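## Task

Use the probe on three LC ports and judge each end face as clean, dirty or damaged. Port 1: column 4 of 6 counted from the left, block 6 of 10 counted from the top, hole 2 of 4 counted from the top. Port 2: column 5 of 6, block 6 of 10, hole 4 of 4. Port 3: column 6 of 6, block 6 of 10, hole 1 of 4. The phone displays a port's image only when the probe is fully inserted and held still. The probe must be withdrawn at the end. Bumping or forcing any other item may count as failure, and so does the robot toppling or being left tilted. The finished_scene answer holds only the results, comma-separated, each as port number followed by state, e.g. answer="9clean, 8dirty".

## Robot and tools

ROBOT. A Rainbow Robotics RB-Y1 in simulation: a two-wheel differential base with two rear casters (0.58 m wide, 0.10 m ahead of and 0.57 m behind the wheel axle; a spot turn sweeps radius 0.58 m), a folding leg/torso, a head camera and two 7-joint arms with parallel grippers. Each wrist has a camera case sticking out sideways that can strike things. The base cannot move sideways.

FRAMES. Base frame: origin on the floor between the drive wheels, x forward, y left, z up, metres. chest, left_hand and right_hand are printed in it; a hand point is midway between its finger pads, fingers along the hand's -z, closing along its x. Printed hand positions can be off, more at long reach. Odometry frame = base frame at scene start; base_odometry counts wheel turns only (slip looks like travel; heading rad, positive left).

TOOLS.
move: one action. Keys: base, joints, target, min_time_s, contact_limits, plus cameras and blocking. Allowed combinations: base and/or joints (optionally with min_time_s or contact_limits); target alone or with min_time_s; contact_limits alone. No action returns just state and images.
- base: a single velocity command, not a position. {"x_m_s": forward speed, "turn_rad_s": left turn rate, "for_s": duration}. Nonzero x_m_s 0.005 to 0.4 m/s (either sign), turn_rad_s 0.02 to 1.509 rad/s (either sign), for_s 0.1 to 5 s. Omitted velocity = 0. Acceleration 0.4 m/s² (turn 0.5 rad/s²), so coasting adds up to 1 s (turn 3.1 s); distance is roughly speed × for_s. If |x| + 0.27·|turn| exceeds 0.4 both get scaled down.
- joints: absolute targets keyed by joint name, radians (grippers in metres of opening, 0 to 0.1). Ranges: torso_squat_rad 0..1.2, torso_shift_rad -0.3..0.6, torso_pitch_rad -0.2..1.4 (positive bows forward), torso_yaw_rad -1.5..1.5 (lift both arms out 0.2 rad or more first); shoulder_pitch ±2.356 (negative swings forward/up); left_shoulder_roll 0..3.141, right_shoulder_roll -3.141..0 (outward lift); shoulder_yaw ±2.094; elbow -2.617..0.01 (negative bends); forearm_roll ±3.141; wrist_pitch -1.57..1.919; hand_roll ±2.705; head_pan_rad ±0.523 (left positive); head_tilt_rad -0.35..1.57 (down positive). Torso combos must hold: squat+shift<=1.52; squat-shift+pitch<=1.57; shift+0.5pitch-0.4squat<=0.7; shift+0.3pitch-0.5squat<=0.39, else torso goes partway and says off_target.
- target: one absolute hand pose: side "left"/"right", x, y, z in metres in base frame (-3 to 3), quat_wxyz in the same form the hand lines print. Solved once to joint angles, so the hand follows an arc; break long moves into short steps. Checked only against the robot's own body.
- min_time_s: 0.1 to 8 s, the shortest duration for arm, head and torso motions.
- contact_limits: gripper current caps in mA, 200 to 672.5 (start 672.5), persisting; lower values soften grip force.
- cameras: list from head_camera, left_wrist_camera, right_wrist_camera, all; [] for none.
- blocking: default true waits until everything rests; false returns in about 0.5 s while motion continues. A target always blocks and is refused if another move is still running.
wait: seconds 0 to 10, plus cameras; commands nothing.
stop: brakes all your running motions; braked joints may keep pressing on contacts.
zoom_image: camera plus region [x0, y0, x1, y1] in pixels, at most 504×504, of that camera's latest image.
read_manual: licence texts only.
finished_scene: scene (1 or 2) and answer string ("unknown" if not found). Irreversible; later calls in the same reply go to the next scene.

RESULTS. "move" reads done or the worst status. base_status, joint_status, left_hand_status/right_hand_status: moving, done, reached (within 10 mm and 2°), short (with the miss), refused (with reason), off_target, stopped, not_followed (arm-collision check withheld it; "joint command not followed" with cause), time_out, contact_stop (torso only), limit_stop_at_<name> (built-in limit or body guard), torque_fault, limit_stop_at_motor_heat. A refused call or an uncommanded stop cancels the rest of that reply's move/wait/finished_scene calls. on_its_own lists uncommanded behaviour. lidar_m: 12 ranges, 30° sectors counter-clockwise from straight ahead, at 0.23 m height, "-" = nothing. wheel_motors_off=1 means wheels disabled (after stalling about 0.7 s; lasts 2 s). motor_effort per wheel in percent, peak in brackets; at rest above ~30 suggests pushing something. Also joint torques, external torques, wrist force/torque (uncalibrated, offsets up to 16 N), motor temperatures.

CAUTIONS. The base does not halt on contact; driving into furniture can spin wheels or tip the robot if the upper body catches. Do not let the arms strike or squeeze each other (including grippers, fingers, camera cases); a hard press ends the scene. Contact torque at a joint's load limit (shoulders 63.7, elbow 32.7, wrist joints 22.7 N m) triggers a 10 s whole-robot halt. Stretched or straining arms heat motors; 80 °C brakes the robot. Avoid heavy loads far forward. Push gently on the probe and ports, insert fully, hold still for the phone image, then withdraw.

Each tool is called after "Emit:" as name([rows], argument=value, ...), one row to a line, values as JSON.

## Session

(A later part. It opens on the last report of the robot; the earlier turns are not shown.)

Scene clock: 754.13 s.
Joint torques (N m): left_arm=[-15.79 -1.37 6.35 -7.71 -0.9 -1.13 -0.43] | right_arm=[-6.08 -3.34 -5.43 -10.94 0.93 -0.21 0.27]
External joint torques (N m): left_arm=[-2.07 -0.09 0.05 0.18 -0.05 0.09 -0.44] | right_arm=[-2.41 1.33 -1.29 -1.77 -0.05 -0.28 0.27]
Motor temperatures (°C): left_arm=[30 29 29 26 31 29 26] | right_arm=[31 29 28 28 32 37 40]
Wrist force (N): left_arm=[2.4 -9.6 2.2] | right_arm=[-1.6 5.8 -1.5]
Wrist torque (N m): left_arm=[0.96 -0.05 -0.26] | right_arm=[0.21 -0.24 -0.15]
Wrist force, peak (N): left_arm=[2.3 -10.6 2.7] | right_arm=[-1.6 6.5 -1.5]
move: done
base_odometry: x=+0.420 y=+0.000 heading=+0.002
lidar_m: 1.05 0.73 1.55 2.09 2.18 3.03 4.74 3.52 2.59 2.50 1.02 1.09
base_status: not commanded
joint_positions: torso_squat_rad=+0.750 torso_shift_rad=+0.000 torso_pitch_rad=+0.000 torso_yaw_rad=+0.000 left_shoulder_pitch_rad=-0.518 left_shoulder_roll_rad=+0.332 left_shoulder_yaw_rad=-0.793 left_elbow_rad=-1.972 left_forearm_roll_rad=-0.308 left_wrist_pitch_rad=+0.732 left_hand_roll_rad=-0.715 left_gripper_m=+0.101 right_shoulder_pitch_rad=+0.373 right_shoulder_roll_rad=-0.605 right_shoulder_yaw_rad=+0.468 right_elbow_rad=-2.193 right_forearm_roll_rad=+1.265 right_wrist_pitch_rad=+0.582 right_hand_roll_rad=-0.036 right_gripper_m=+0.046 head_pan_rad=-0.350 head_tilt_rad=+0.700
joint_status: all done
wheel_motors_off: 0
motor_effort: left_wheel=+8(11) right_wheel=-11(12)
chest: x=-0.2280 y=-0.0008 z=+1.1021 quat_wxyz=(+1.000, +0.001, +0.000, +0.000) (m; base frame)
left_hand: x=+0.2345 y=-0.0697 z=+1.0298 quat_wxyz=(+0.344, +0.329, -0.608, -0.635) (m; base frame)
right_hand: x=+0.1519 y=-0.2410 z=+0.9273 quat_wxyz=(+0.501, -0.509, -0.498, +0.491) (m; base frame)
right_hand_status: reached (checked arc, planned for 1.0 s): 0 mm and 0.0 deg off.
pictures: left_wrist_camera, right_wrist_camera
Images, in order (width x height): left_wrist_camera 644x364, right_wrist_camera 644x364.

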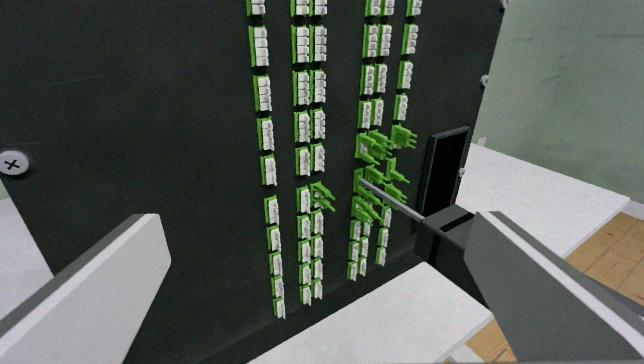

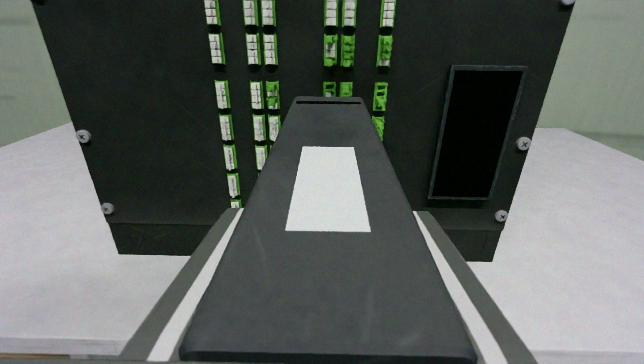

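Emit:
move(target={"side": "right", "x": 0.147, "y": -0.2407, "z": 0.9283, "quat_wxyz": [0.5012,-0.5092,-0.4986,0.4909]}, cameras=[])

Emit:
move(target={"side": "right", "x": 0.1524, "y": -0.2409, "z": 0.9283, "quat_wxyz": [0.5012,-0.5092,-0.4986,0.4909]}, cameras=["right_wrist_camera","left_wrist_camera"], min_time_s=1)

Emit:
zoom_image(camera="right_wrist_camera", region=[318, 78, 340, 100])

Emit:
move(target={"side": "right", "x": 0.1545, "y": -0.2410, "z": 0.9283, "quat_wxyz": [0.5012,-0.5092,-0.4986,0.4909]}, cameras=["right_wrist_camera","left_wrist_camera"], min_time_s=1.5)

Emit:
zoom_image(camera="right_wrist_camera", region=[318, 78, 340, 100])

Scene clock: 761.93 s.
Joint torques (N m): left_arm=[-15.64 -1.36 6.47 -7.96 -0.88 -1.24 -0.35] | right_arm=[-4.57 -4.14 -4.72 -11.52 1.44 0 0.21]
External joint torques (N m): left_arm=[-1.91 -0.08 0.17 -0.08 -0.04 -0.02 -0.36] | right_arm=[-1.17 0.5 -0.67 -2.32 0.46 -0.08 0.22]
Motor temperatures (°C): left_arm=[30 29 29 26 31 29 26] | right_arm=[31 29 28 28 32 37 39]
Wrist force (N): left_arm=[2.3 -9.7 2.3] | right_arm=[-1.5 5.8 -1.5]
Wrist torque (N m): left_arm=[0.95 -0.08 -0.24] | right_arm=[0.20 -0.21 -0.15]
Wrist force, peak (N): left_arm=[2.5 -10.6 2.1] | right_arm=[-1.8 6.9 -1.3]
move: done
base_odometry: x=+0.420 y=+0.000 heading=+0.002
lidar_m: 1.06 0.74 1.56 2.08 2.17 3.01 4.75 3.53 2.59 2.51 1.01 1.10
base_status: not commanded
joint_positions: torso_squat_rad=+0.750 torso_shift_rad=+0.000 torso_pitch_rad=+0.000 torso_yaw_rad=+0.000 left_shoulder_pitch_rad=-0.518 left_shoulder_roll_rad=+0.332 left_shoulder_yaw_rad=-0.793 left_elbow_rad=-1.972 left_forearm_roll_rad=-0.308 left_wrist_pitch_rad=+0.732 left_hand_roll_rad=-0.715 left_gripper_m=+0.101 right_shoulder_pitch_rad=+0.391 right_shoulder_roll_rad=-0.608 right_shoulder_yaw_rad=+0.470 right_elbow_rad=-2.207 right_forearm_roll_rad=+1.276 right_wrist_pitch_rad=+0.583 right_hand_roll_rad=-0.041 right_gripper_m=+0.046 head_pan_rad=-0.350 head_tilt_rad=+0.700
joint_status: all done
wheel_motors_off: 0
motor_effort: left_wheel=+10(12) right_wheel=-11(11)
chest: x=-0.2280 y=-0.0008 z=+1.1021 quat_wxyz=(+1.000, +0.001, +0.000, +0.000) (m; base frame)
left_hand: x=+0.2345 y=-0.0697 z=+1.0299 quat_wxyz=(+0.344, +0.329, -0.608, -0.635) (m; base frame)
right_hand: x=+0.1470 y=-0.2407 z=+0.9280 quat_wxyz=(+0.501, -0.509, -0.498, +0.491) (m; base frame)
right_hand_status: reached (checked arc, planned for 0.2 s): 0 mm and 0.1 deg off.
pictures: none
No camera images: "cameras" was empty.

Scene clock: 763.27 s.
Joint torques (N m): left_arm=[-15.81 -0.87 6.68 -7.68 -0.81 -1.32 -0.39] | right_arm=[-6 -3.25 -5.58 -10.89 1.01 -0.2 0.27]
External joint torques (N m): left_arm=[-2.08 0.41 0.38 0.2 0.04 -0.1 -0.4] | right_arm=[-2.3 1.43 -1.43 -1.72 0.02 -0.26 0.27]
Motor temperatures (°C): left_arm=[30 29 29 26 31 29 26] | right_arm=[31 29 28 28 31 37 39]
Wrist force (N): left_arm=[2.5 -9.0 2.2] | right_arm=[-1.7 6.0 -1.5]
Wrist torque (N m): left_arm=[0.89 -0.07 -0.27] | right_arm=[0.18 -0.27 -0.16]
Wrist force, peak (N): left_arm=[2.3 -10.2 2.9] | right_arm=[-1.7 6.3 -2.0]
move: done
base_odometry: x=+0.420 y=+0.000 heading=+0.002
lidar_m: 1.05 0.72 1.56 2.07 2.18 3.03 4.76 3.54 2.59 2.51 1.01 1.10
base_status: not commanded
joint_positions: torso_squat_rad=+0.750 torso_shift_rad=+0.000 torso_pitch_rad=+0.000 torso_yaw_rad=+0.000 left_shoulder_pitch_rad=-0.518 left_shoulder_roll_rad=+0.332 left_shoulder_yaw_rad=-0.793 left_elbow_rad=-1.972 left_forearm_roll_rad=-0.308 left_wrist_pitch_rad=+0.732 left_hand_roll_rad=-0.715 left_gripper_m=+0.101 right_shoulder_pitch_rad=+0.372 right_shoulder_roll_rad=-0.606 right_shoulder_yaw_rad=+0.468 right_elbow_rad=-2.196 right_forearm_roll_rad=+1.260 right_wrist_pitch_rad=+0.583 right_hand_roll_rad=-0.031 right_gripper_m=+0.046 head_pan_rad=-0.350 head_tilt_rad=+0.700
joint_status: all done
wheel_motors_off: 0
motor_effort: left_wheel=+10(12) right_wheel=-11(11)
chest: x=-0.2280 y=-0.0008 z=+1.1021 quat_wxyz=(+1.000, +0.001, +0.000, +0.000) (m; base frame)
left_hand: x=+0.2345 y=-0.0697 z=+1.0299 quat_wxyz=(+0.344, +0.329, -0.608, -0.635) (m; base frame)
right_hand: x=+0.1521 y=-0.2409 z=+0.9280 quat_wxyz=(+0.501, -0.509, -0.498, +0.491) (m; base frame)
right_hand_status: reached (checked arc, planned for 1.0 s): 0 mm and 0.0 deg off.
pictures: left_wrist_camera, right_wrist_camera
Images, in order (width x height): left_wrist_camera 644x364, right_wrist_camera 644x364.

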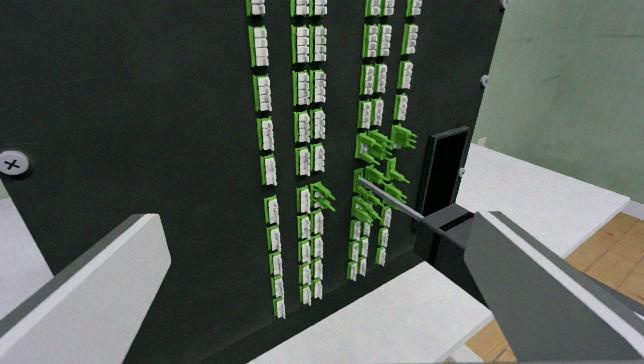

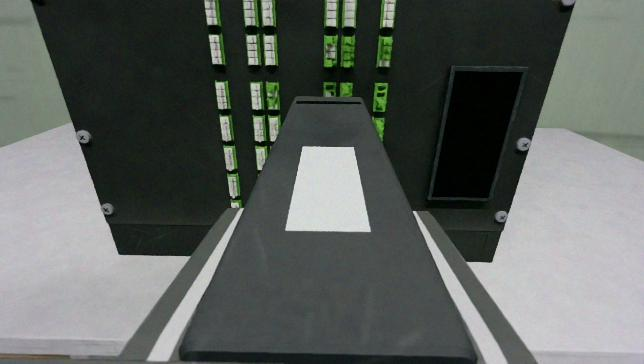

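Scaled by 22.909 from the camera's 644x364 image, which has a finer 1265x715 frame.

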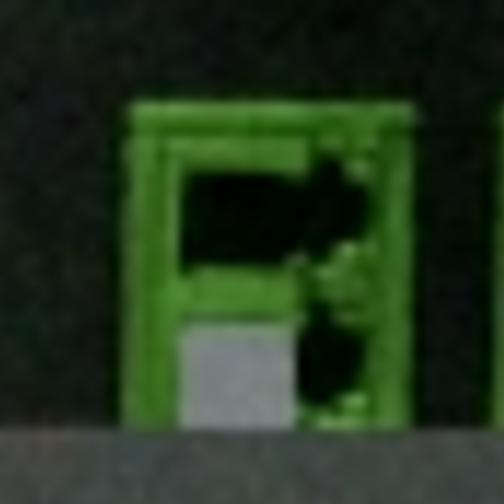

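Scene clock: 765.10 s.
Joint torques (N m): left_arm=[-15.67 -1.46 6.51 -7.84 -0.98 -1.14 -0.51] | right_arm=[-6.19 -3.47 -5.79 -10.75 0.95 0.44 0.21]
External joint torques (N m): left_arm=[-1.94 -0.18 0.21 0.05 -0.14 0.08 -0.52] | right_arm=[-2.36 1.23 -1.6 -1.59 -0.03 0.39 0.22]
Motor temperatures (°C): left_arm=[30 29 29 26 31 29 26] | right_arm=[31 29 28 28 31 37 39]
Wrist force (N): left_arm=[2.8 -9.7 2.9] | right_arm=[-1.6 6.0 -1.9]
Wrist torque (N m): left_arm=[0.92 -0.01 -0.24] | right_arm=[0.20 -0.29 -0.16]
Wrist force, peak (N): left_arm=[2.3 -10.6 2.4] | right_arm=[-1.5 6.6 -1.3]
move: done
base_odometry: x=+0.420 y=+0.000 heading=+0.002
lidar_m: 1.06 0.74 1.54 2.08 2.17 3.01 4.75 3.51 2.60 2.50 1.01 1.09
base_status: not commanded
joint_positions: torso_squat_rad=+0.750 torso_shift_rad=+0.000 torso_pitch_rad=+0.000 torso_yaw_rad=+0.000 left_shoulder_pitch_rad=-0.518 left_shoulder_roll_rad=+0.332 left_shoulder_yaw_rad=-0.793 left_elbow_rad=-1.972 left_forearm_roll_rad=-0.308 left_wrist_pitch_rad=+0.732 left_hand_roll_rad=-0.715 left_gripper_m=+0.101 right_shoulder_pitch_rad=+0.364 right_shoulder_roll_rad=-0.606 right_shoulder_yaw_rad=+0.467 right_elbow_rad=-2.191 right_forearm_roll_rad=+1.252 right_wrist_pitch_rad=+0.583 right_hand_roll_rad=-0.027 right_gripper_m=+0.046 head_pan_rad=-0.350 head_tilt_rad=+0.700
joint_status: all done
wheel_motors_off: 0
motor_effort: left_wheel=+11(12) right_wheel=-11(11)
chest: x=-0.2280 y=-0.0008 z=+1.1021 quat_wxyz=(+1.000, +0.001, +0.000, +0.000) (m; base frame)
left_hand: x=+0.2345 y=-0.0697 z=+1.0299 quat_wxyz=(+0.344, +0.329, -0.608, -0.635) (m; base frame)
right_hand: x=+0.1543 y=-0.2409 z=+0.9279 quat_wxyz=(+0.501, -0.509, -0.498, +0.491) (m; base frame)
right_hand_status: reached (checked arc, planned for 1.5 s): 0 mm and 0.1 deg off.
pictures: left_wrist_camera, right_wrist_camera
Images, in order (width x height): left_wrist_camera 644x364, right_wrist_camera 644x364.

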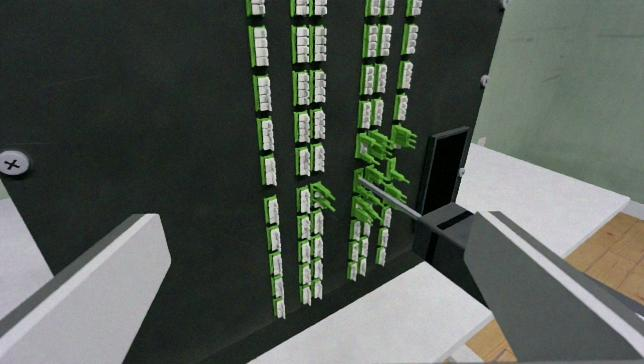

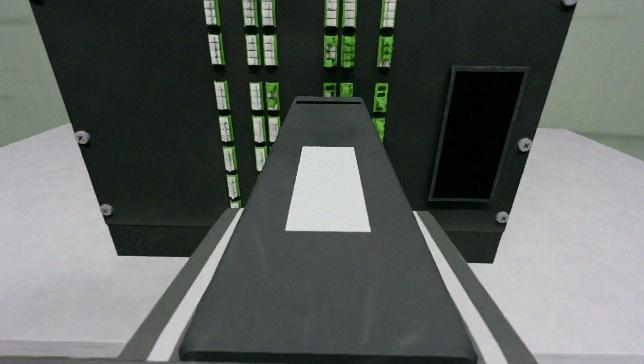

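Scaled by 22.909 from the camera's 644x364 image, which has a finer 1265x715 frame.

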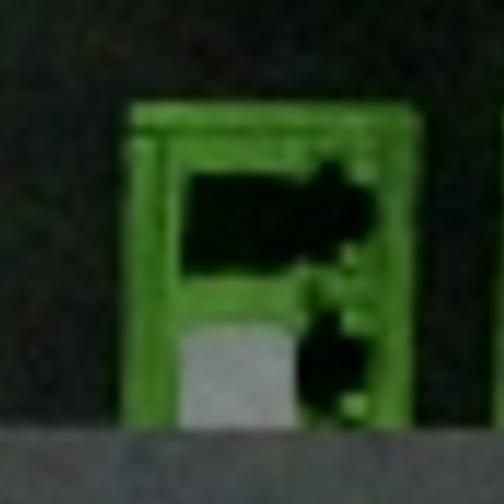

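Emit:
move(target={"side": "right", "x": 0.1580, "y": -0.2412, "z": 0.9283, "quat_wxyz": [0.5012,-0.5092,-0.4986,0.4909]}, cameras=[], min_time_s=1.5)

Emit:
move(target={"side": "right", "x": 0.1600, "y": -0.2413, "z": 0.9283, "quat_wxyz": [0.5012,-0.5092,-0.4986,0.4909]}, cameras=[], min_time_s=1)

Emit:
move(target={"side": "right", "x": 0.1620, "y": -0.2414, "z": 0.9283, "quat_wxyz": [0.5012,-0.5092,-0.4986,0.4909]}, cameras=["head_camera", "right_wrist_camera"], min_time_s=1)

Scene clock: 772.43 s.
Joint torques (N m): left_arm=[-15.49 -1.12 6.53 -7.79 -0.83 -1.19 -0.19] | right_arm=[-6.48 -3.55 -6.17 -10.64 0.95 0.38 0.31]
External joint torques (N m): left_arm=[-1.76 0.16 0.24 0.09 0.01 0.03 -0.2] | right_arm=[-2.45 1.17 -1.92 -1.5 -0.04 0.34 0.32]
Motor temperatures (°C): left_arm=[30 29 29 26 31 29 26] | right_arm=[31 29 28 28 31 37 39]
Wrist force (N): left_arm=[2.6 -10.3 2.6] | right_arm=[-0.8 5.9 -1.3]
Wrist torque (N m): left_arm=[1.02 -0.03 -0.21] | right_arm=[0.18 -0.42 -0.17]
Wrist force, peak (N): left_arm=[2.0 -10.7 2.6] | right_arm=[-1.7 7.0 -1.2]
move: done
base_odometry: x=+0.420 y=+0.000 heading=+0.002
lidar_m: 1.06 0.72 1.55 2.09 2.19 3.04 4.75 3.52 2.61 2.50 1.03 1.10
base_status: not commanded
joint_positions: torso_squat_rad=+0.750 torso_shift_rad=+0.000 torso_pitch_rad=+0.000 torso_yaw_rad=+0.000 left_shoulder_pitch_rad=-0.518 left_shoulder_roll_rad=+0.332 left_shoulder_yaw_rad=-0.793 left_elbow_rad=-1.972 left_forearm_roll_rad=-0.308 left_wrist_pitch_rad=+0.732 left_hand_roll_rad=-0.715 left_gripper_m=+0.101 right_shoulder_pitch_rad=+0.352 right_shoulder_roll_rad=-0.605 right_shoulder_yaw_rad=+0.466 right_elbow_rad=-2.183 right_forearm_roll_rad=+1.241 right_wrist_pitch_rad=+0.583 right_hand_roll_rad=-0.021 right_gripper_m=+0.046 head_pan_rad=-0.350 head_tilt_rad=+0.700
joint_status: all done
wheel_motors_off: 0
motor_effort: left_wheel=+8(13) right_wheel=-11(11)
chest: x=-0.2280 y=-0.0008 z=+1.1021 quat_wxyz=(+1.000, +0.001, +0.000, +0.000) (m; base frame)
left_hand: x=+0.2345 y=-0.0697 z=+1.0299 quat_wxyz=(+0.344, +0.329, -0.608, -0.635) (m; base frame)
right_hand: x=+0.1577 y=-0.2411 z=+0.9279 quat_wxyz=(+0.501, -0.509, -0.498, +0.491) (m; base frame)
right_hand_status: reached (checked arc, planned for 1.5 s): 0 mm and 0.1 deg off.
pictures: none
No camera images: "cameras" was empty.

Scene clock: 773.77 s.
Joint torques (N m): left_arm=[-15.49 -1.45 6.5 -7.91 -0.89 -1.14 -0.31] | right_arm=[-6.47 -3.47 -6.04 -10.51 0.97 0.49 0.24]
External joint torques (N m): left_arm=[-1.77 -0.17 0.2 -0.02 -0.05 0.09 -0.32] | right_arm=[-2.32 1.27 -1.75 -1.37 -0.02 0.45 0.24]
Motor temperatures (°C): left_arm=[30 29 29 26 31 29 26] | right_arm=[31 29 28 28 31 37 39]
Wrist force (N): left_arm=[2.6 -9.9 1.7] | right_arm=[-1.0 5.9 -1.2]
Wrist torque (N m): left_arm=[1.00 -0.04 -0.26] | right_arm=[0.14 -0.48 -0.18]
Wrist force, peak (N): left_arm=[2.5 -10.5 2.5] | right_arm=[-1.2 6.7 -1.3]
move: done
base_odometry: x=+0.420 y=+0.000 heading=+0.002
lidar_m: 1.06 0.73 1.54 2.09 2.18 3.03 4.75 3.51 2.59 2.51 1.02 1.09
base_status: not commanded
joint_positions: torso_squat_rad=+0.750 torso_shift_rad=+0.000 torso_pitch_rad=+0.000 torso_yaw_rad=+0.000 left_shoulder_pitch_rad=-0.518 left_shoulder_roll_rad=+0.332 left_shoulder_yaw_rad=-0.793 left_elbow_rad=-1.972 left_forearm_roll_rad=-0.308 left_wrist_pitch_rad=+0.732 left_hand_roll_rad=-0.715 left_gripper_m=+0.101 right_shoulder_pitch_rad=+0.344 right_shoulder_roll_rad=-0.604 right_shoulder_yaw_rad=+0.465 right_elbow_rad=-2.178 right_forearm_roll_rad=+1.234 right_wrist_pitch_rad=+0.583 right_hand_roll_rad=-0.018 right_gripper_m=+0.046 head_pan_rad=-0.350 head_tilt_rad=+0.700
joint_status: all done
wheel_motors_off: 0
motor_effort: left_wheel=+9(12) right_wheel=-11(11)
chest: x=-0.2280 y=-0.0008 z=+1.1021 quat_wxyz=(+1.000, +0.001, +0.000, +0.000) (m; base frame)
left_hand: x=+0.2345 y=-0.0697 z=+1.0299 quat_wxyz=(+0.344, +0.329, -0.608, -0.635) (m; base frame)
right_hand: x=+0.1598 y=-0.2412 z=+0.9279 quat_wxyz=(+0.501, -0.509, -0.498, +0.491) (m; base frame)
right_hand_status: reached (checked arc, planned for 1.0 s): 0 mm and 0.1 deg off.
pictures: none
No camera images: "cameras" was empty.

Scene clock: 775.10 s.
Joint torques (N m): left_arm=[-15.37 -1.15 7.07 -7.72 -0.95 -1.19 -0.23] | right_arm=[-7.2 -3.42 -6.53 -10.17 0.9 0.65 0.29]
External joint torques (N m): left_arm=[-1.65 0.13 0.78 0.16 -0.11 0.03 -0.24] | right_arm=[-2.93 1.33 -2.21 -1.05 -0.09 0.62 0.3]
Motor temperatures (°C): left_arm=[30 29 29 26 31 29 26] | right_arm=[31 29 28 28 31 37 39]
Wrist force (N): left_arm=[2.8 -10.0 3.0] | right_arm=[-1.0 5.2 2.2]
Wrist torque (N m): left_arm=[1.00 -0.01 -0.23] | right_arm=[0.08 -0.54 -0.19]
Wrist force, peak (N): left_arm=[2.9 -10.2 3.2] | right_arm=[-1.1 6.4 0.0]
move: done
base_odometry: x=+0.420 y=+0.000 heading=+0.002
lidar_m: 1.05 0.72 1.54 2.09 2.19 3.03 4.75 3.52 2.59 2.51 1.01 1.10
base_status: not commanded
joint_positions: torso_squat_rad=+0.750 torso_shift_rad=+0.000 torso_pitch_rad=+0.000 torso_yaw_rad=+0.000 left_shoulder_pitch_rad=-0.518 left_shoulder_roll_rad=+0.332 left_shoulder_yaw_rad=-0.793 left_elbow_rad=-1.972 left_forearm_roll_rad=-0.308 left_wrist_pitch_rad=+0.732 left_hand_roll_rad=-0.715 left_gripper_m=+0.101 right_shoulder_pitch_rad=+0.337 right_shoulder_roll_rad=-0.604 right_shoulder_yaw_rad=+0.464 right_elbow_rad=-2.173 right_forearm_roll_rad=+1.228 right_wrist_pitch_rad=+0.583 right_hand_roll_rad=-0.014 right_gripper_m=+0.046 head_pan_rad=-0.350 head_tilt_rad=+0.700
joint_status: all done
wheel_motors_off: 0
motor_effort: left_wheel=+10(11) right_wheel=-11(11)
chest: x=-0.2280 y=-0.0008 z=+1.1021 quat_wxyz=(+1.000, +0.001, +0.000, +0.000) (m; base frame)
left_hand: x=+0.2345 y=-0.0697 z=+1.0299 quat_wxyz=(+0.344, +0.329, -0.608, -0.635) (m; base frame)
right_hand: x=+0.1617 y=-0.2412 z=+0.9279 quat_wxyz=(+0.501, -0.509, -0.498, +0.491) (m; base frame)
right_hand_status: reached (checked arc, planned for 1.0 s): 1 mm and 0.1 deg off.
pictures: head_camera, right_wrist_camera
Images, in order (width x height): head_camera 896x504, right_wrist_camera 644x364.

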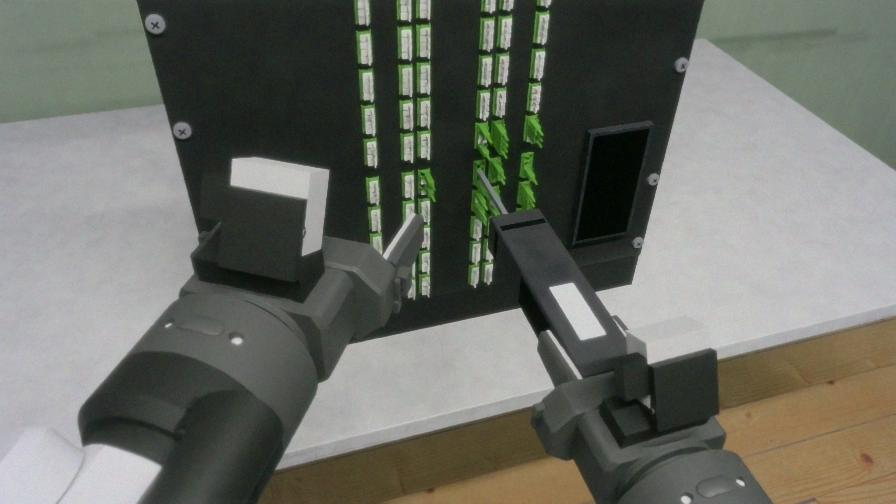

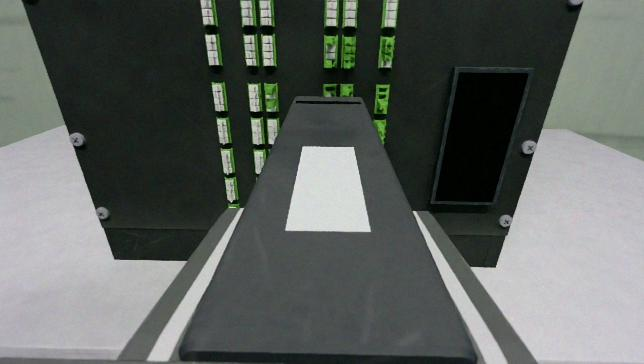

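Emit:
move(target={"side": "right", "x": 0.1640, "y": -0.2410, "z": 0.9283, "quat_wxyz": [0.5012,-0.5092,-0.4986,0.4909]}, cameras=[], min_time_s=1)

Emit:
move(target={"side": "right", "x": 0.1665, "y": -0.2411, "z": 0.9283, "quat_wxyz": [0.5012,-0.5092,-0.4986,0.4909]}, cameras=["head_camera", "right_wrist_camera"], min_time_s=1)

Scene clock: 782.43 s.
Joint torques (N m): left_arm=[-15.41 -1.04 6.34 -7.7 -0.99 -1.11 -0.31] | right_arm=[-10.64 -3.41 -6.2 -9.16 0.65 0.61 0.29]
External joint torques (N m): left_arm=[-1.69 0.23 0.04 0.18 -0.14 0.11 -0.32] | right_arm=[-6.26 1.34 -1.85 -0.04 -0.34 0.59 0.3]
Motor temperatures (°C): left_arm=[30 29 29 26 31 29 26] | right_arm=[31 29 28 28 31 37 39]
Wrist force (N): left_arm=[2.6 -9.5 2.0] | right_arm=[-1.2 4.4 17.4]
Wrist torque (N m): left_arm=[0.94 -0.11 -0.23] | right_arm=[-0.11 -0.43 -0.19]
Wrist force, peak (N): left_arm=[2.5 -10.6 2.7] | right_arm=[-1.2 4.2 18.0]
move: done
base_odometry: x=+0.420 y=+0.000 heading=+0.002
lidar_m: 1.06 0.73 1.54 2.08 2.17 3.02 4.74 3.52 2.59 2.50 1.02 1.10
base_status: not commanded
joint_positions: torso_squat_rad=+0.750 torso_shift_rad=+0.000 torso_pitch_rad=+0.000 torso_yaw_rad=+0.000 left_shoulder_pitch_rad=-0.518 left_shoulder_roll_rad=+0.332 left_shoulder_yaw_rad=-0.793 left_elbow_rad=-1.972 left_forearm_roll_rad=-0.308 left_wrist_pitch_rad=+0.732 left_hand_roll_rad=-0.715 left_gripper_m=+0.101 right_shoulder_pitch_rad=+0.330 right_shoulder_roll_rad=-0.602 right_shoulder_yaw_rad=+0.465 right_elbow_rad=-2.169 right_forearm_roll_rad=+1.221 right_wrist_pitch_rad=+0.584 right_hand_roll_rad=-0.010 right_gripper_m=+0.046 head_pan_rad=-0.350 head_tilt_rad=+0.700
joint_status: all done
wheel_motors_off: 0
motor_effort: left_wheel=+9(12) right_wheel=-9(11)
chest: x=-0.2281 y=-0.0008 z=+1.1021 quat_wxyz=(+1.000, +0.001, +0.000, +0.000) (m; base frame)
left_hand: x=+0.2344 y=-0.0697 z=+1.0299 quat_wxyz=(+0.344, +0.329, -0.608, -0.635) (m; base frame)
right_hand: x=+0.1634 y=-0.2410 z=+0.9278 quat_wxyz=(+0.501, -0.509, -0.498, +0.491) (m; base frame)
right_hand_status: reached (checked arc, planned for 1.0 s): 1 mm and 0.1 deg off.
pictures: none
No camera images: "cameras" was empty.

Scene clock: 783.77 s.
Joint torques (N m): left_arm=[-15.66 -1.38 6.69 -7.78 -0.97 -1.2 -0.4] | right_arm=[-17.1 -2.79 -9.63 -6.98 0.03 0.45 0.24]
External joint torques (N m): left_arm=[-1.93 -0.1 0.39 0.1 -0.12 0.02 -0.42] | right_arm=[-12.58 1.97 -5.25 2.13 -0.96 0.44 0.25]
Motor temperatures (°C): left_arm=[30 29 29 26 31 29 26] | right_arm=[31 29 28 28 31 37 39]
Wrist force (N): left_arm=[2.3 -9.7 2.9] | right_arm=[-1.1 1.8 47.5]
Wrist torque (N m): left_arm=[0.95 -0.08 -0.25] | right_arm=[-0.52 -0.46 -0.21]
Wrist force, peak (N): left_arm=[2.8 -10.2 2.6] | right_arm=[-1.1 1.8 47.9]
move: done
base_odometry: x=+0.420 y=+0.000 heading=+0.002
lidar_m: 1.06 0.74 1.54 2.08 2.18 3.03 4.74 3.52 2.59 2.50 1.01 1.09
base_status: not commanded
joint_positions: torso_squat_rad=+0.750 torso_shift_rad=-0.001 torso_pitch_rad=-0.001 torso_yaw_rad=+0.000 left_shoulder_pitch_rad=-0.518 left_shoulder_roll_rad=+0.332 left_shoulder_yaw_rad=-0.793 left_elbow_rad=-1.972 left_forearm_roll_rad=-0.308 left_wrist_pitch_rad=+0.732 left_hand_roll_rad=-0.715 left_gripper_m=+0.101 right_shoulder_pitch_rad=+0.322 right_shoulder_roll_rad=-0.602 right_shoulder_yaw_rad=+0.465 right_elbow_rad=-2.163 right_forearm_roll_rad=+1.213 right_wrist_pitch_rad=+0.584 right_hand_roll_rad=-0.005 right_gripper_m=+0.046 head_pan_rad=-0.350 head_tilt_rad=+0.700
joint_status: all done
wheel_motors_off: 0
motor_effort: left_wheel=+10(13) right_wheel=+1(9)
chest: x=-0.2285 y=-0.0008 z=+1.1020 quat_wxyz=(+1.000, +0.001, +0.000, +0.000) (m; base frame)
left_hand: x=+0.2340 y=-0.0698 z=+1.0302 quat_wxyz=(+0.344, +0.330, -0.608, -0.635) (m; base frame)
right_hand: x=+0.1651 y=-0.2410 z=+0.9274 quat_wxyz=(+0.502, -0.508, -0.498, +0.491) (m; base frame)
right_hand_status: reached (checked arc, planned for 1.0 s): 2 mm and 0.1 deg off.
pictures: head_camera, right_wrist_camera
Images, in order (width x height): head_camera 896x504, right_wrist_camera 644x364.

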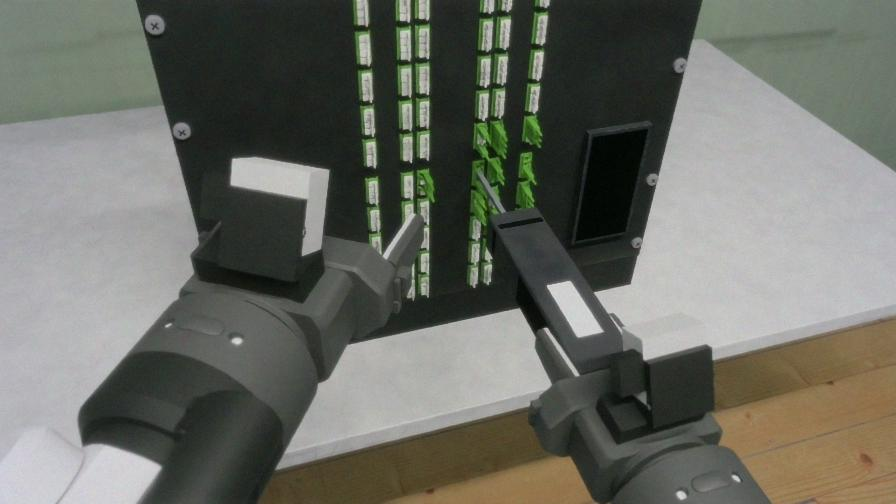

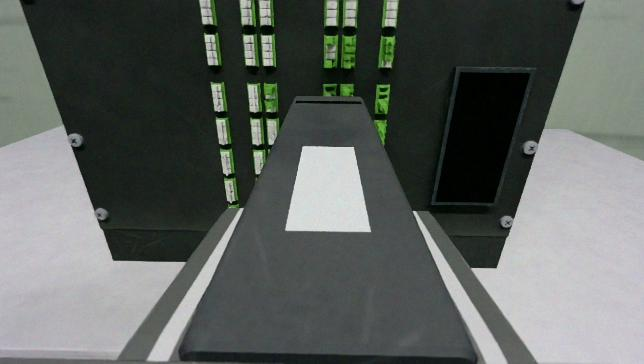

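Emit:
move(target={"side": "right", "x": 0.1625, "y": -0.2410, "z": 0.9281, "quat_wxyz": [0.5012,-0.5092,-0.4986,0.4909]}, cameras=["right_wrist_camera"], min_time_s=1.5)

Emit:
zoom_image(camera="right_wrist_camera", region=[270, 80, 390, 240])

Scene clock: 789.57 s.
Joint torques (N m): left_arm=[-15.86 -1.69 6.43 -7.88 -0.85 -1.09 -0.35] | right_arm=[-0.59 -5.83 -3.34 -12.25 1.83 -0.29 -0.15]
External joint torques (N m): left_arm=[-2.14 -0.41 0.14 0.01 -0.01 0.13 -0.36] | right_arm=[3.77 -1.09 0.99 -3.13 0.84 -0.31 -0.14]
Motor temperatures (°C): left_arm=[30 29 29 26 31 29 26] | right_arm=[31 29 28 28 31 37 39]
Wrist force (N): left_arm=[2.1 -10.2 2.3] | right_arm=[-2.1 5.9 -18.0]
Wrist torque (N m): left_arm=[1.03 -0.07 -0.27] | right_arm=[0.29 -0.26 -0.21]
Wrist force, peak (N): left_arm=[2.9 -10.4 2.5] | right_arm=[-0.9 1.6 47.7]
move: done
base_odometry: x=+0.420 y=+0.000 heading=+0.002
lidar_m: 1.06 0.74 1.55 2.09 2.18 3.04 4.75 3.53 2.60 2.51 1.02 1.11
base_status: not commanded
joint_positions: torso_squat_rad=+0.750 torso_shift_rad=+0.000 torso_pitch_rad=+0.000 torso_yaw_rad=+0.000 left_shoulder_pitch_rad=-0.518 left_shoulder_roll_rad=+0.332 left_shoulder_yaw_rad=-0.793 left_elbow_rad=-1.972 left_forearm_roll_rad=-0.308 left_wrist_pitch_rad=+0.732 left_hand_roll_rad=-0.715 left_gripper_m=+0.101 right_shoulder_pitch_rad=+0.331 right_shoulder_roll_rad=-0.602 right_shoulder_yaw_rad=+0.465 right_elbow_rad=-2.169 right_forearm_roll_rad=+1.223 right_wrist_pitch_rad=+0.584 right_hand_roll_rad=-0.011 right_gripper_m=+0.046 head_pan_rad=-0.350 head_tilt_rad=+0.700
joint_status: all done
wheel_motors_off: 0
motor_effort: left_wheel=+10(14) right_wheel=-11(11)
chest: x=-0.2279 y=-0.0008 z=+1.1021 quat_wxyz=(+1.000, +0.001, +0.000, +0.000) (m; base frame)
left_hand: x=+0.2346 y=-0.0697 z=+1.0298 quat_wxyz=(+0.344, +0.329, -0.608, -0.635) (m; base frame)
right_hand: x=+0.1634 y=-0.2409 z=+0.9279 quat_wxyz=(+0.501, -0.509, -0.498, +0.491) (m; base frame)
right_hand_status: reached (checked arc, planned for 1.5 s): 1 mm and 0.0 deg off.
pictures: right_wrist_camera
Images, in order (width x height): right_wrist_camera 644x364.

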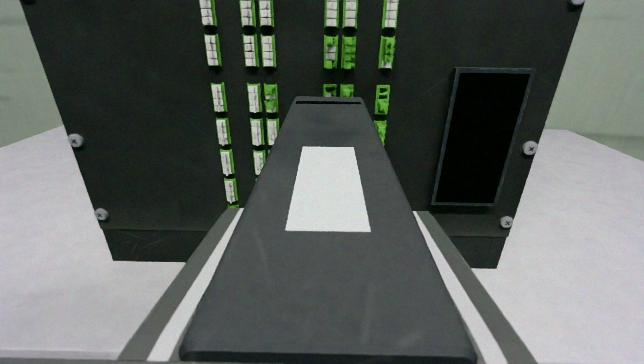

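Scaled by 3.150 from the camera's 644x364 image, which has a finer 1265x715 frame.

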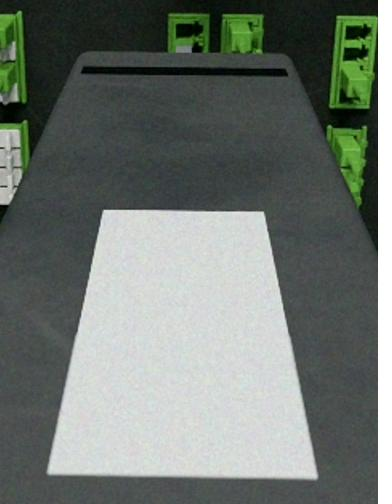

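Emit:
move(target={"side": "right", "x": 0.1665, "y": -0.2411, "z": 0.9295, "quat_wxyz": [0.5012,-0.5092,-0.4986,0.4909]}, cameras=["head_camera"], min_time_s=1.5)

Emit:
move(target={"side": "right", "x": 0.1645, "y": -0.2411, "z": 0.9287, "quat_wxyz": [0.5012,-0.5092,-0.4986,0.4909]}, cameras=["right_wrist_camera"], min_time_s=1.5)

Scene clock: 799.93 s.
Joint torques (N m): left_arm=[-15.62 -1.12 6.87 -7.75 -0.98 -1.23 -0.4] | right_arm=[-13.69 -5.31 -9.29 -9.63 0.91 0.39 0.35]
External joint torques (N m): left_arm=[-1.89 0.16 0.57 0.13 -0.13 -0.01 -0.41] | right_arm=[-9.17 -0.54 -4.89 -0.53 -0.09 0.39 0.36]
Motor temperatures (°C): left_arm=[30 29 29 26 31 29 26] | right_arm=[31 29 28 28 31 37 39]
Wrist force (N): left_arm=[2.5 -9.6 2.7] | right_arm=[-1.2 5.1 26.5]
Wrist torque (N m): left_arm=[0.95 -0.05 -0.24] | right_arm=[0.26 -0.33 -0.20]
Wrist force, peak (N): left_arm=[2.8 -10.6 2.2] | right_arm=[-1.8 5.3 28.7]
move: done
base_odometry: x=+0.420 y=+0.000 heading=+0.002
lidar_m: 1.06 0.73 1.55 2.08 2.19 3.04 4.75 3.54 2.60 2.51 1.02 1.11
base_status: not commanded
joint_positions: torso_squat_rad=+0.750 torso_shift_rad=+0.000 torso_pitch_rad=+0.000 torso_yaw_rad=+0.000 left_shoulder_pitch_rad=-0.518 left_shoulder_roll_rad=+0.332 left_shoulder_yaw_rad=-0.793 left_elbow_rad=-1.972 left_forearm_roll_rad=-0.308 left_wrist_pitch_rad=+0.732 left_hand_roll_rad=-0.715 left_gripper_m=+0.101 right_shoulder_pitch_rad=+0.322 right_shoulder_roll_rad=-0.603 right_shoulder_yaw_rad=+0.464 right_elbow_rad=-2.167 right_forearm_roll_rad=+1.207 right_wrist_pitch_rad=+0.586 right_hand_roll_rad=+0.000 right_gripper_m=+0.046 head_pan_rad=-0.350 head_tilt_rad=+0.700
joint_status: all done
wheel_motors_off: 0
motor_effort: left_wheel=+12(13) right_wheel=-5(12)
chest: x=-0.2282 y=-0.0008 z=+1.1021 quat_wxyz=(+1.000, +0.001, +0.000, +0.000) (m; base frame)
left_hand: x=+0.2343 y=-0.0698 z=+1.0300 quat_wxyz=(+0.344, +0.329, -0.608, -0.635) (m; base frame)
right_hand: x=+0.1654 y=-0.2409 z=+0.9285 quat_wxyz=(+0.502, -0.508, -0.498, +0.491) (m; base frame)
right_hand_status: reached (checked arc, planned for 1.5 s): 1 mm and 0.1 deg off.
pictures: head_camera
Images, in order (width x height): head_camera 896x504.

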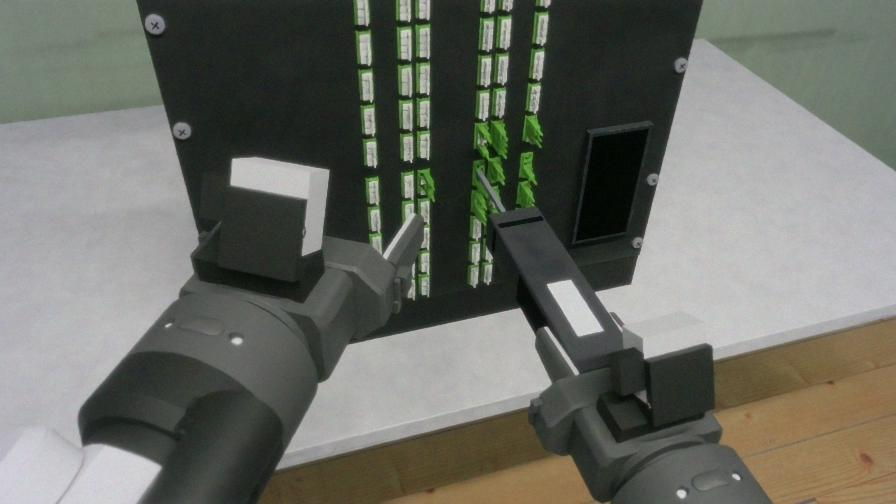

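Scene clock: 801.77 s.
Joint torques (N m): left_arm=[-15.38 -1.28 6.61 -7.67 -0.94 -1.03 -0.44] | right_arm=[-8.38 -4.36 -5.57 -9.8 0.95 0.07 0.08]
External joint torques (N m): left_arm=[-1.66 0 0.31 0.21 -0.09 0.19 -0.45] | right_arm=[-3.88 0.41 -1.18 -0.7 -0.05 0.07 0.08]
Motor temperatures (°C): left_arm=[30 29 29 26 31 29 26] | right_arm=[31 29 28 28 31 37 39]
Wrist force (N): left_arm=[3.2 -10.0 2.5] | right_arm=[-1.7 3.4 16.4]
Wrist torque (N m): left_arm=[1.03 0.04 -0.25] | right_arm=[-0.07 -0.31 -0.20]
Wrist force, peak (N): left_arm=[2.6 -10.5 2.6] | right_arm=[-1.5 5.1 27.1]
move: done
base_odometry: x=+0.420 y=+0.000 heading=+0.002
lidar_m: 1.06 0.72 1.54 2.09 2.19 3.03 4.76 3.53 2.60 2.51 1.03 1.11
base_status: not commanded
joint_positions: torso_squat_rad=+0.750 torso_shift_rad=+0.000 torso_pitch_rad=+0.000 torso_yaw_rad=+0.000 left_shoulder_pitch_rad=-0.518 left_shoulder_roll_rad=+0.332 left_shoulder_yaw_rad=-0.793 left_elbow_rad=-1.972 left_forearm_roll_rad=-0.308 left_wrist_pitch_rad=+0.732 left_hand_roll_rad=-0.715 left_gripper_m=+0.101 right_shoulder_pitch_rad=+0.323 right_shoulder_roll_rad=-0.603 right_shoulder_yaw_rad=+0.465 right_elbow_rad=-2.167 right_forearm_roll_rad=+1.207 right_wrist_pitch_rad=+0.586 right_hand_roll_rad=+0.000 right_gripper_m=+0.046 head_pan_rad=-0.350 head_tilt_rad=+0.700
joint_status: all done
wheel_motors_off: 0
motor_effort: left_wheel=+11(14) right_wheel=-5(5)
chest: x=-0.2282 y=-0.0008 z=+1.1021 quat_wxyz=(+1.000, +0.001, +0.000, +0.000) (m; base frame)
left_hand: x=+0.2343 y=-0.0698 z=+1.0300 quat_wxyz=(+0.344, +0.329, -0.608, -0.635) (m; base frame)
right_hand: x=+0.1652 y=-0.2409 z=+0.9281 quat_wxyz=(+0.502, -0.508, -0.498, +0.492) (m; base frame)
right_hand_status: reached (checked arc, planned for 1.5 s): 1 mm and 0.2 deg off.
pictures: right_wrist_camera
Images, in order (width x height): right_wrist_camera 644x364.

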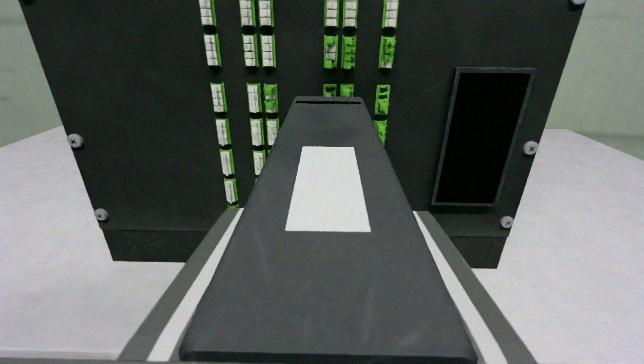

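Emit:
move(target={"side": "right", "x": 0.1680, "y": -0.2412, "z": 0.9297, "quat_wxyz": [0.5012,-0.5092,-0.4986,0.4909]}, cameras=["head_camera"], min_time_s=1.5)

Emit:
move(target={"side": "right", "x": 0.1695, "y": -0.2412, "z": 0.9300, "quat_wxyz": [0.5012,-0.5092,-0.4986,0.4909]}, cameras=["head_camera"], min_time_s=1.5)

Scene clock: 808.07 s.
Joint torques (N m): left_arm=[-15.49 -1.12 6.46 -7.73 -0.87 -1.21 -0.33] | right_arm=[-18.66 -5 -11.67 -7.78 0.45 0.28 0.29]
External joint torques (N m): left_arm=[-1.76 0.15 0.16 0.15 -0.03 0.01 -0.34] | right_arm=[-14.04 -0.22 -7.25 1.31 -0.55 0.29 0.3]
Motor temperatures (°C): left_arm=[30 29 29 26 31 29 26] | right_arm=[31 29 28 28 31 37 39]
Wrist force (N): left_arm=[1.9 -9.6 2.4] | right_arm=[-1.3 3.3 48.7]
Wrist torque (N m): left_arm=[0.95 -0.13 -0.25] | right_arm=[-0.12 -0.28 -0.22]
Wrist force, peak (N): left_arm=[3.0 -10.3 2.6] | right_arm=[-1.7 3.1 49.2]
move: done
base_odometry: x=+0.420 y=+0.000 heading=+0.002
lidar_m: 1.06 0.74 1.55 2.09 2.18 3.03 4.76 3.54 2.59 2.51 1.00 1.10
base_status: not commanded
joint_positions: torso_squat_rad=+0.750 torso_shift_rad=-0.001 torso_pitch_rad=-0.001 torso_yaw_rad=+0.000 left_shoulder_pitch_rad=-0.518 left_shoulder_roll_rad=+0.332 left_shoulder_yaw_rad=-0.793 left_elbow_rad=-1.972 left_forearm_roll_rad=-0.308 left_wrist_pitch_rad=+0.732 left_hand_roll_rad=-0.715 left_gripper_m=+0.101 right_shoulder_pitch_rad=+0.316 right_shoulder_roll_rad=-0.603 right_shoulder_yaw_rad=+0.465 right_elbow_rad=-2.164 right_forearm_roll_rad=+1.200 right_wrist_pitch_rad=+0.587 right_hand_roll_rad=+0.005 right_gripper_m=+0.046 head_pan_rad=-0.350 head_tilt_rad=+0.700
joint_status: all done
wheel_motors_off: 0
motor_effort: left_wheel=+13(14) right_wheel=+1(6)
chest: x=-0.2285 y=-0.0008 z=+1.1020 quat_wxyz=(+1.000, +0.001, +0.000, +0.000) (m; base frame)
left_hand: x=+0.2340 y=-0.0698 z=+1.0302 quat_wxyz=(+0.344, +0.330, -0.608, -0.635) (m; base frame)
right_hand: x=+0.1666 y=-0.2409 z=+0.9284 quat_wxyz=(+0.502, -0.508, -0.498, +0.492) (m; base frame)
right_hand_status: reached (checked arc, planned for 1.5 s): 2 mm and 0.2 deg off.
pictures: head_camera
Images, in order (width x height): head_camera 896x504.

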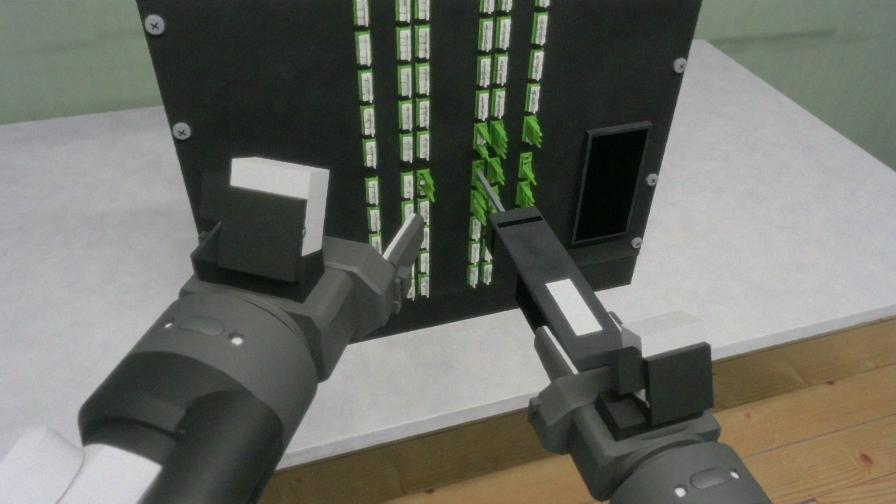

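Scene clock: 809.90 s.
Joint torques (N m): left_arm=[-15.61 -1.18 6.14 -7.75 -0.86 -1.12 -0.33] | right_arm=[-22.21 -4.77 -11.94 -6.63 0.31 0.42 0.28]
External joint torques (N m): left_arm=[-1.87 0.09 -0.17 0.13 -0.02 0.1 -0.34] | right_arm=[-17.5 0.02 -7.48 2.46 -0.69 0.44 0.29]
Motor temperatures (°C): left_arm=[30 29 29 26 31 29 26] | right_arm=[31 29 28 28 31 37 39]
Wrist force (N): left_arm=[1.9 -9.5 2.7] | right_arm=[-1.1 2.3 64.8]
Wrist torque (N m): left_arm=[0.94 -0.15 -0.27] | right_arm=[-0.20 -0.35 -0.22]
Wrist force, peak (N): left_arm=[2.3 -10.8 2.5] | right_arm=[-1.4 2.1 65.2]
move: done
base_odometry: x=+0.420 y=+0.000 heading=+0.002
lidar_m: 1.06 0.73 1.56 2.09 2.18 3.03 4.75 3.52 2.59 2.51 1.02 1.10
base_status: not commanded
joint_positions: torso_squat_rad=+0.750 torso_shift_rad=-0.001 torso_pitch_rad=-0.001 torso_yaw_rad=+0.000 left_shoulder_pitch_rad=-0.518 left_shoulder_roll_rad=+0.332 left_shoulder_yaw_rad=-0.793 left_elbow_rad=-1.972 left_forearm_roll_rad=-0.308 left_wrist_pitch_rad=+0.732 left_hand_roll_rad=-0.715 left_gripper_m=+0.101 right_shoulder_pitch_rad=+0.311 right_shoulder_roll_rad=-0.603 right_shoulder_yaw_rad=+0.464 right_elbow_rad=-2.161 right_forearm_roll_rad=+1.192 right_wrist_pitch_rad=+0.587 right_hand_roll_rad=+0.009 right_gripper_m=+0.046 head_pan_rad=-0.350 head_tilt_rad=+0.700
joint_status: all done
wheel_motors_off: 0
motor_effort: left_wheel=+16(16) right_wheel=+6(7)
chest: x=-0.2288 y=-0.0008 z=+1.1020 quat_wxyz=(+1.000, +0.001, -0.001, +0.000) (m; base frame)
left_hand: x=+0.2338 y=-0.0699 z=+1.0303 quat_wxyz=(+0.343, +0.330, -0.608, -0.635) (m; base frame)
right_hand: x=+0.1679 y=-0.2409 z=+0.9284 quat_wxyz=(+0.502, -0.508, -0.498, +0.492) (m; base frame)
right_hand_status: reached (checked arc, planned for 1.5 s): 2 mm and 0.2 deg off.
pictures: head_camera
Images, in order (width x height): head_camera 896x504.

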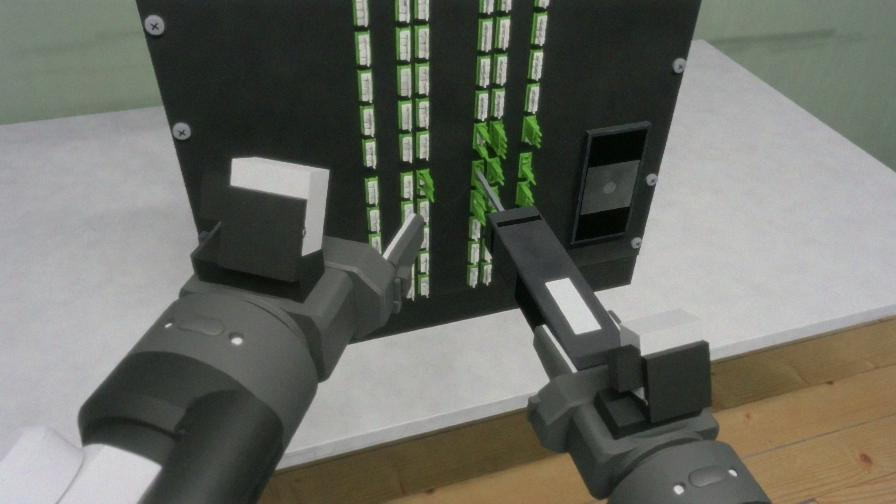

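The phone shows the picture! Zoom in.

Emit:
wait(seconds=0.5)

Emit:
zoom_image(camera="head_camera", region=[580, 145, 650, 225])

Emit:
zoom_image(camera="right_wrist_camera", region=[430, 60, 540, 210])

Emit:
zoom_image(camera="left_wrist_camera", region=[410, 110, 480, 250])

Scene clock: 814.30 s.
Joint torques (N m): left_arm=[-15.68 -1.58 6.6 -7.77 -0.84 -1.06 -0.22] | right_arm=[-22.27 -4.67 -12.43 -6.66 0.34 0.41 0.32]
External joint torques (N m): left_arm=[-1.94 -0.31 0.29 0.1 0 0.16 -0.23] | right_arm=[-17.56 0.13 -7.97 2.42 -0.66 0.43 0.32]
Motor temperatures (°C): left_arm=[30 29 29 26 31 29 26] | right_arm=[31 29 28 28 31 37 39]
Wrist force (N): left_arm=[2.1 -9.0 2.3] | right_arm=[-1.5 2.0 64.6]
Wrist torque (N m): left_arm=[0.90 -0.07 -0.24] | right_arm=[-0.18 -0.39 -0.21]
Wrist force, peak (N): left_arm=[2.2 -10.6 3.3] | right_arm=[-1.5 2.5 64.9]
base_odometry: x=+0.420 y=+0.000 heading=+0.002
lidar_m: 1.05 0.73 1.55 2.09 2.17 3.02 4.76 3.53 2.60 2.50 1.02 1.09
base_status: not commanded
joint_positions: torso_squat_rad=+0.750 torso_shift_rad=-0.001 torso_pitch_rad=-0.001 torso_yaw_rad=+0.000 left_shoulder_pitch_rad=-0.518 left_shoulder_roll_rad=+0.332 left_shoulder_yaw_rad=-0.793 left_elbow_rad=-1.972 left_forearm_roll_rad=-0.308 left_wrist_pitch_rad=+0.732 left_hand_roll_rad=-0.715 left_gripper_m=+0.101 right_shoulder_pitch_rad=+0.311 right_shoulder_roll_rad=-0.603 right_shoulder_yaw_rad=+0.464 right_elbow_rad=-2.161 right_forearm_roll_rad=+1.192 right_wrist_pitch_rad=+0.587 right_hand_roll_rad=+0.009 right_gripper_m=+0.046 head_pan_rad=-0.350 head_tilt_rad=+0.700
joint_status: all done
wheel_motors_off: 0
motor_effort: left_wheel=+13(16) right_wheel=+6(7)
chest: x=-0.2288 y=-0.0008 z=+1.1020 quat_wxyz=(+1.000, +0.001, -0.001, +0.000) (m; base frame)
left_hand: x=+0.2338 y=-0.0699 z=+1.0303 quat_wxyz=(+0.343, +0.330, -0.608, -0.635) (m; base frame)
right_hand: x=+0.1679 y=-0.2409 z=+0.9284 quat_wxyz=(+0.502, -0.508, -0.498, +0.492) (m; base frame)
right_hand_status: reached (checked arc, planned for 1.5 s): 2 mm and 0.2 deg off.
wait: 0.50 s; at rest from the start
pictures: head_camera, left_wrist_camera, right_wrist_camera
Images, in order (width x height): head_camera 896x504, left_wrist_camera 644x364, right_wrist_camera 644x364.

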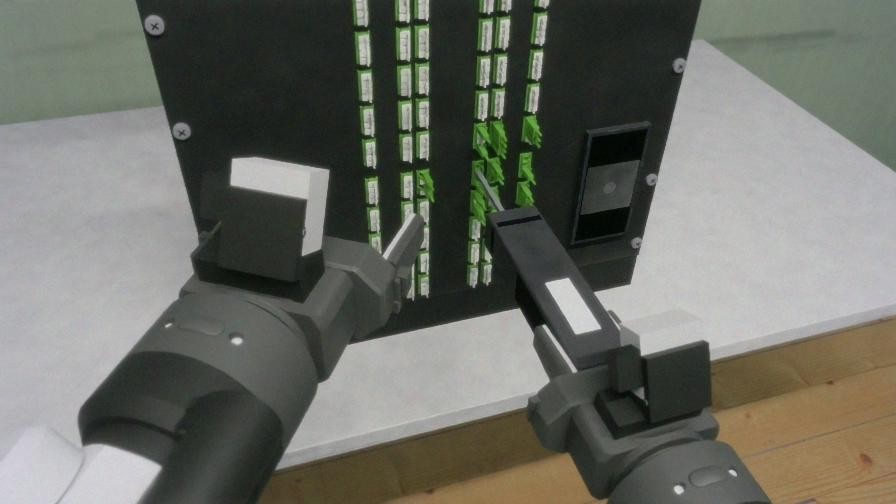

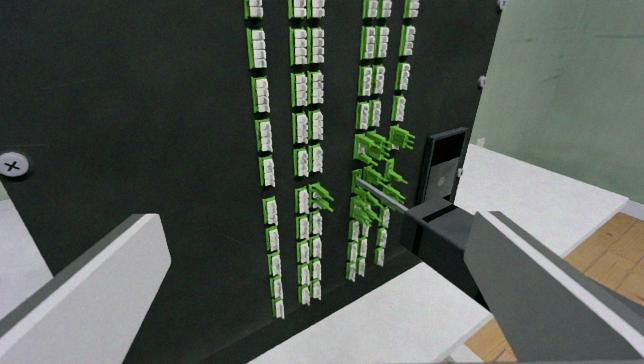

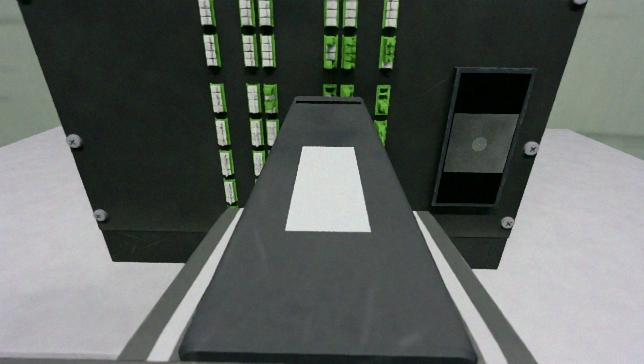

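Scaled by 6.300 from the camera's 896x504 image, which has a finer 1280x720 frame.

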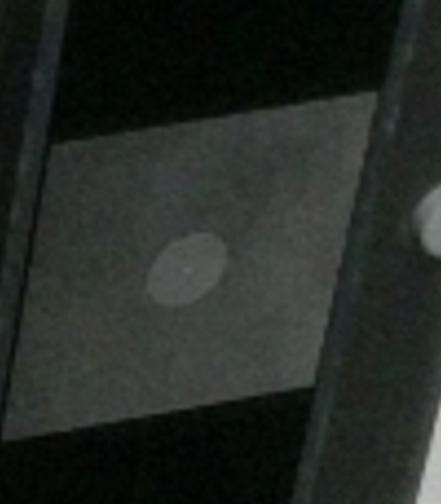

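Scaled by 3.360 from the camera's 644x364 image, which has a finer 1265x715 frame.

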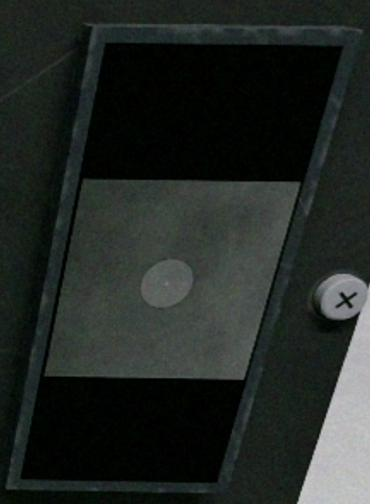

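Scaled by 3.600 from the camera's 644x364 image, which has a finer 1265x715 frame.

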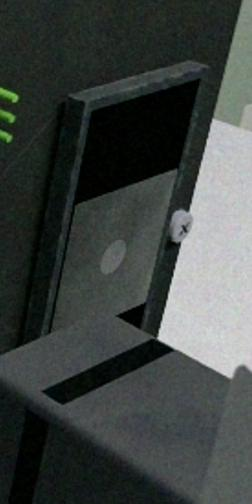

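Emit:
zoom_image(camera="right_wrist_camera", region=[464, 130, 496, 158])

Emit:
zoom_image(camera="head_camera", region=[596, 176, 624, 200])

Emit:
zoom_image(camera="left_wrist_camera", region=[430, 166, 454, 196])

Scaled by 15.750 from the camera's 644x364 image, which has a finer 1265x715 frame.

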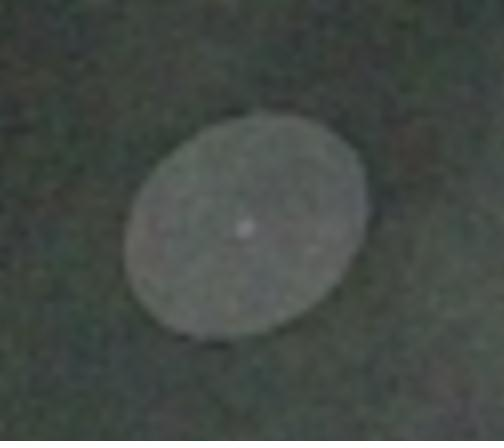

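Scaled by 18.000 from the camera's 896x504 image, which has a finer 1280x720 frame.

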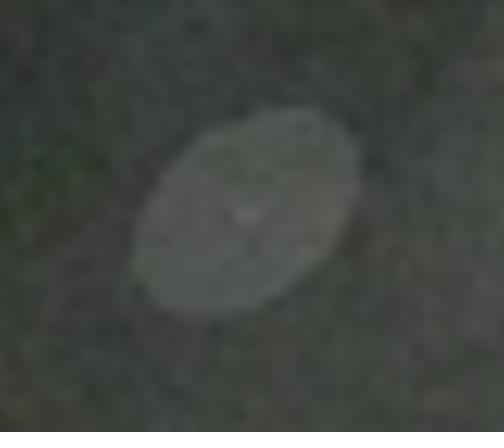

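Scaled by 16.800 from the camera's 644x364 image, which has a finer 1265x715 frame.

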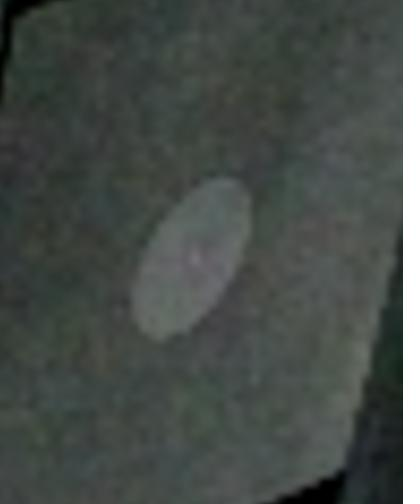

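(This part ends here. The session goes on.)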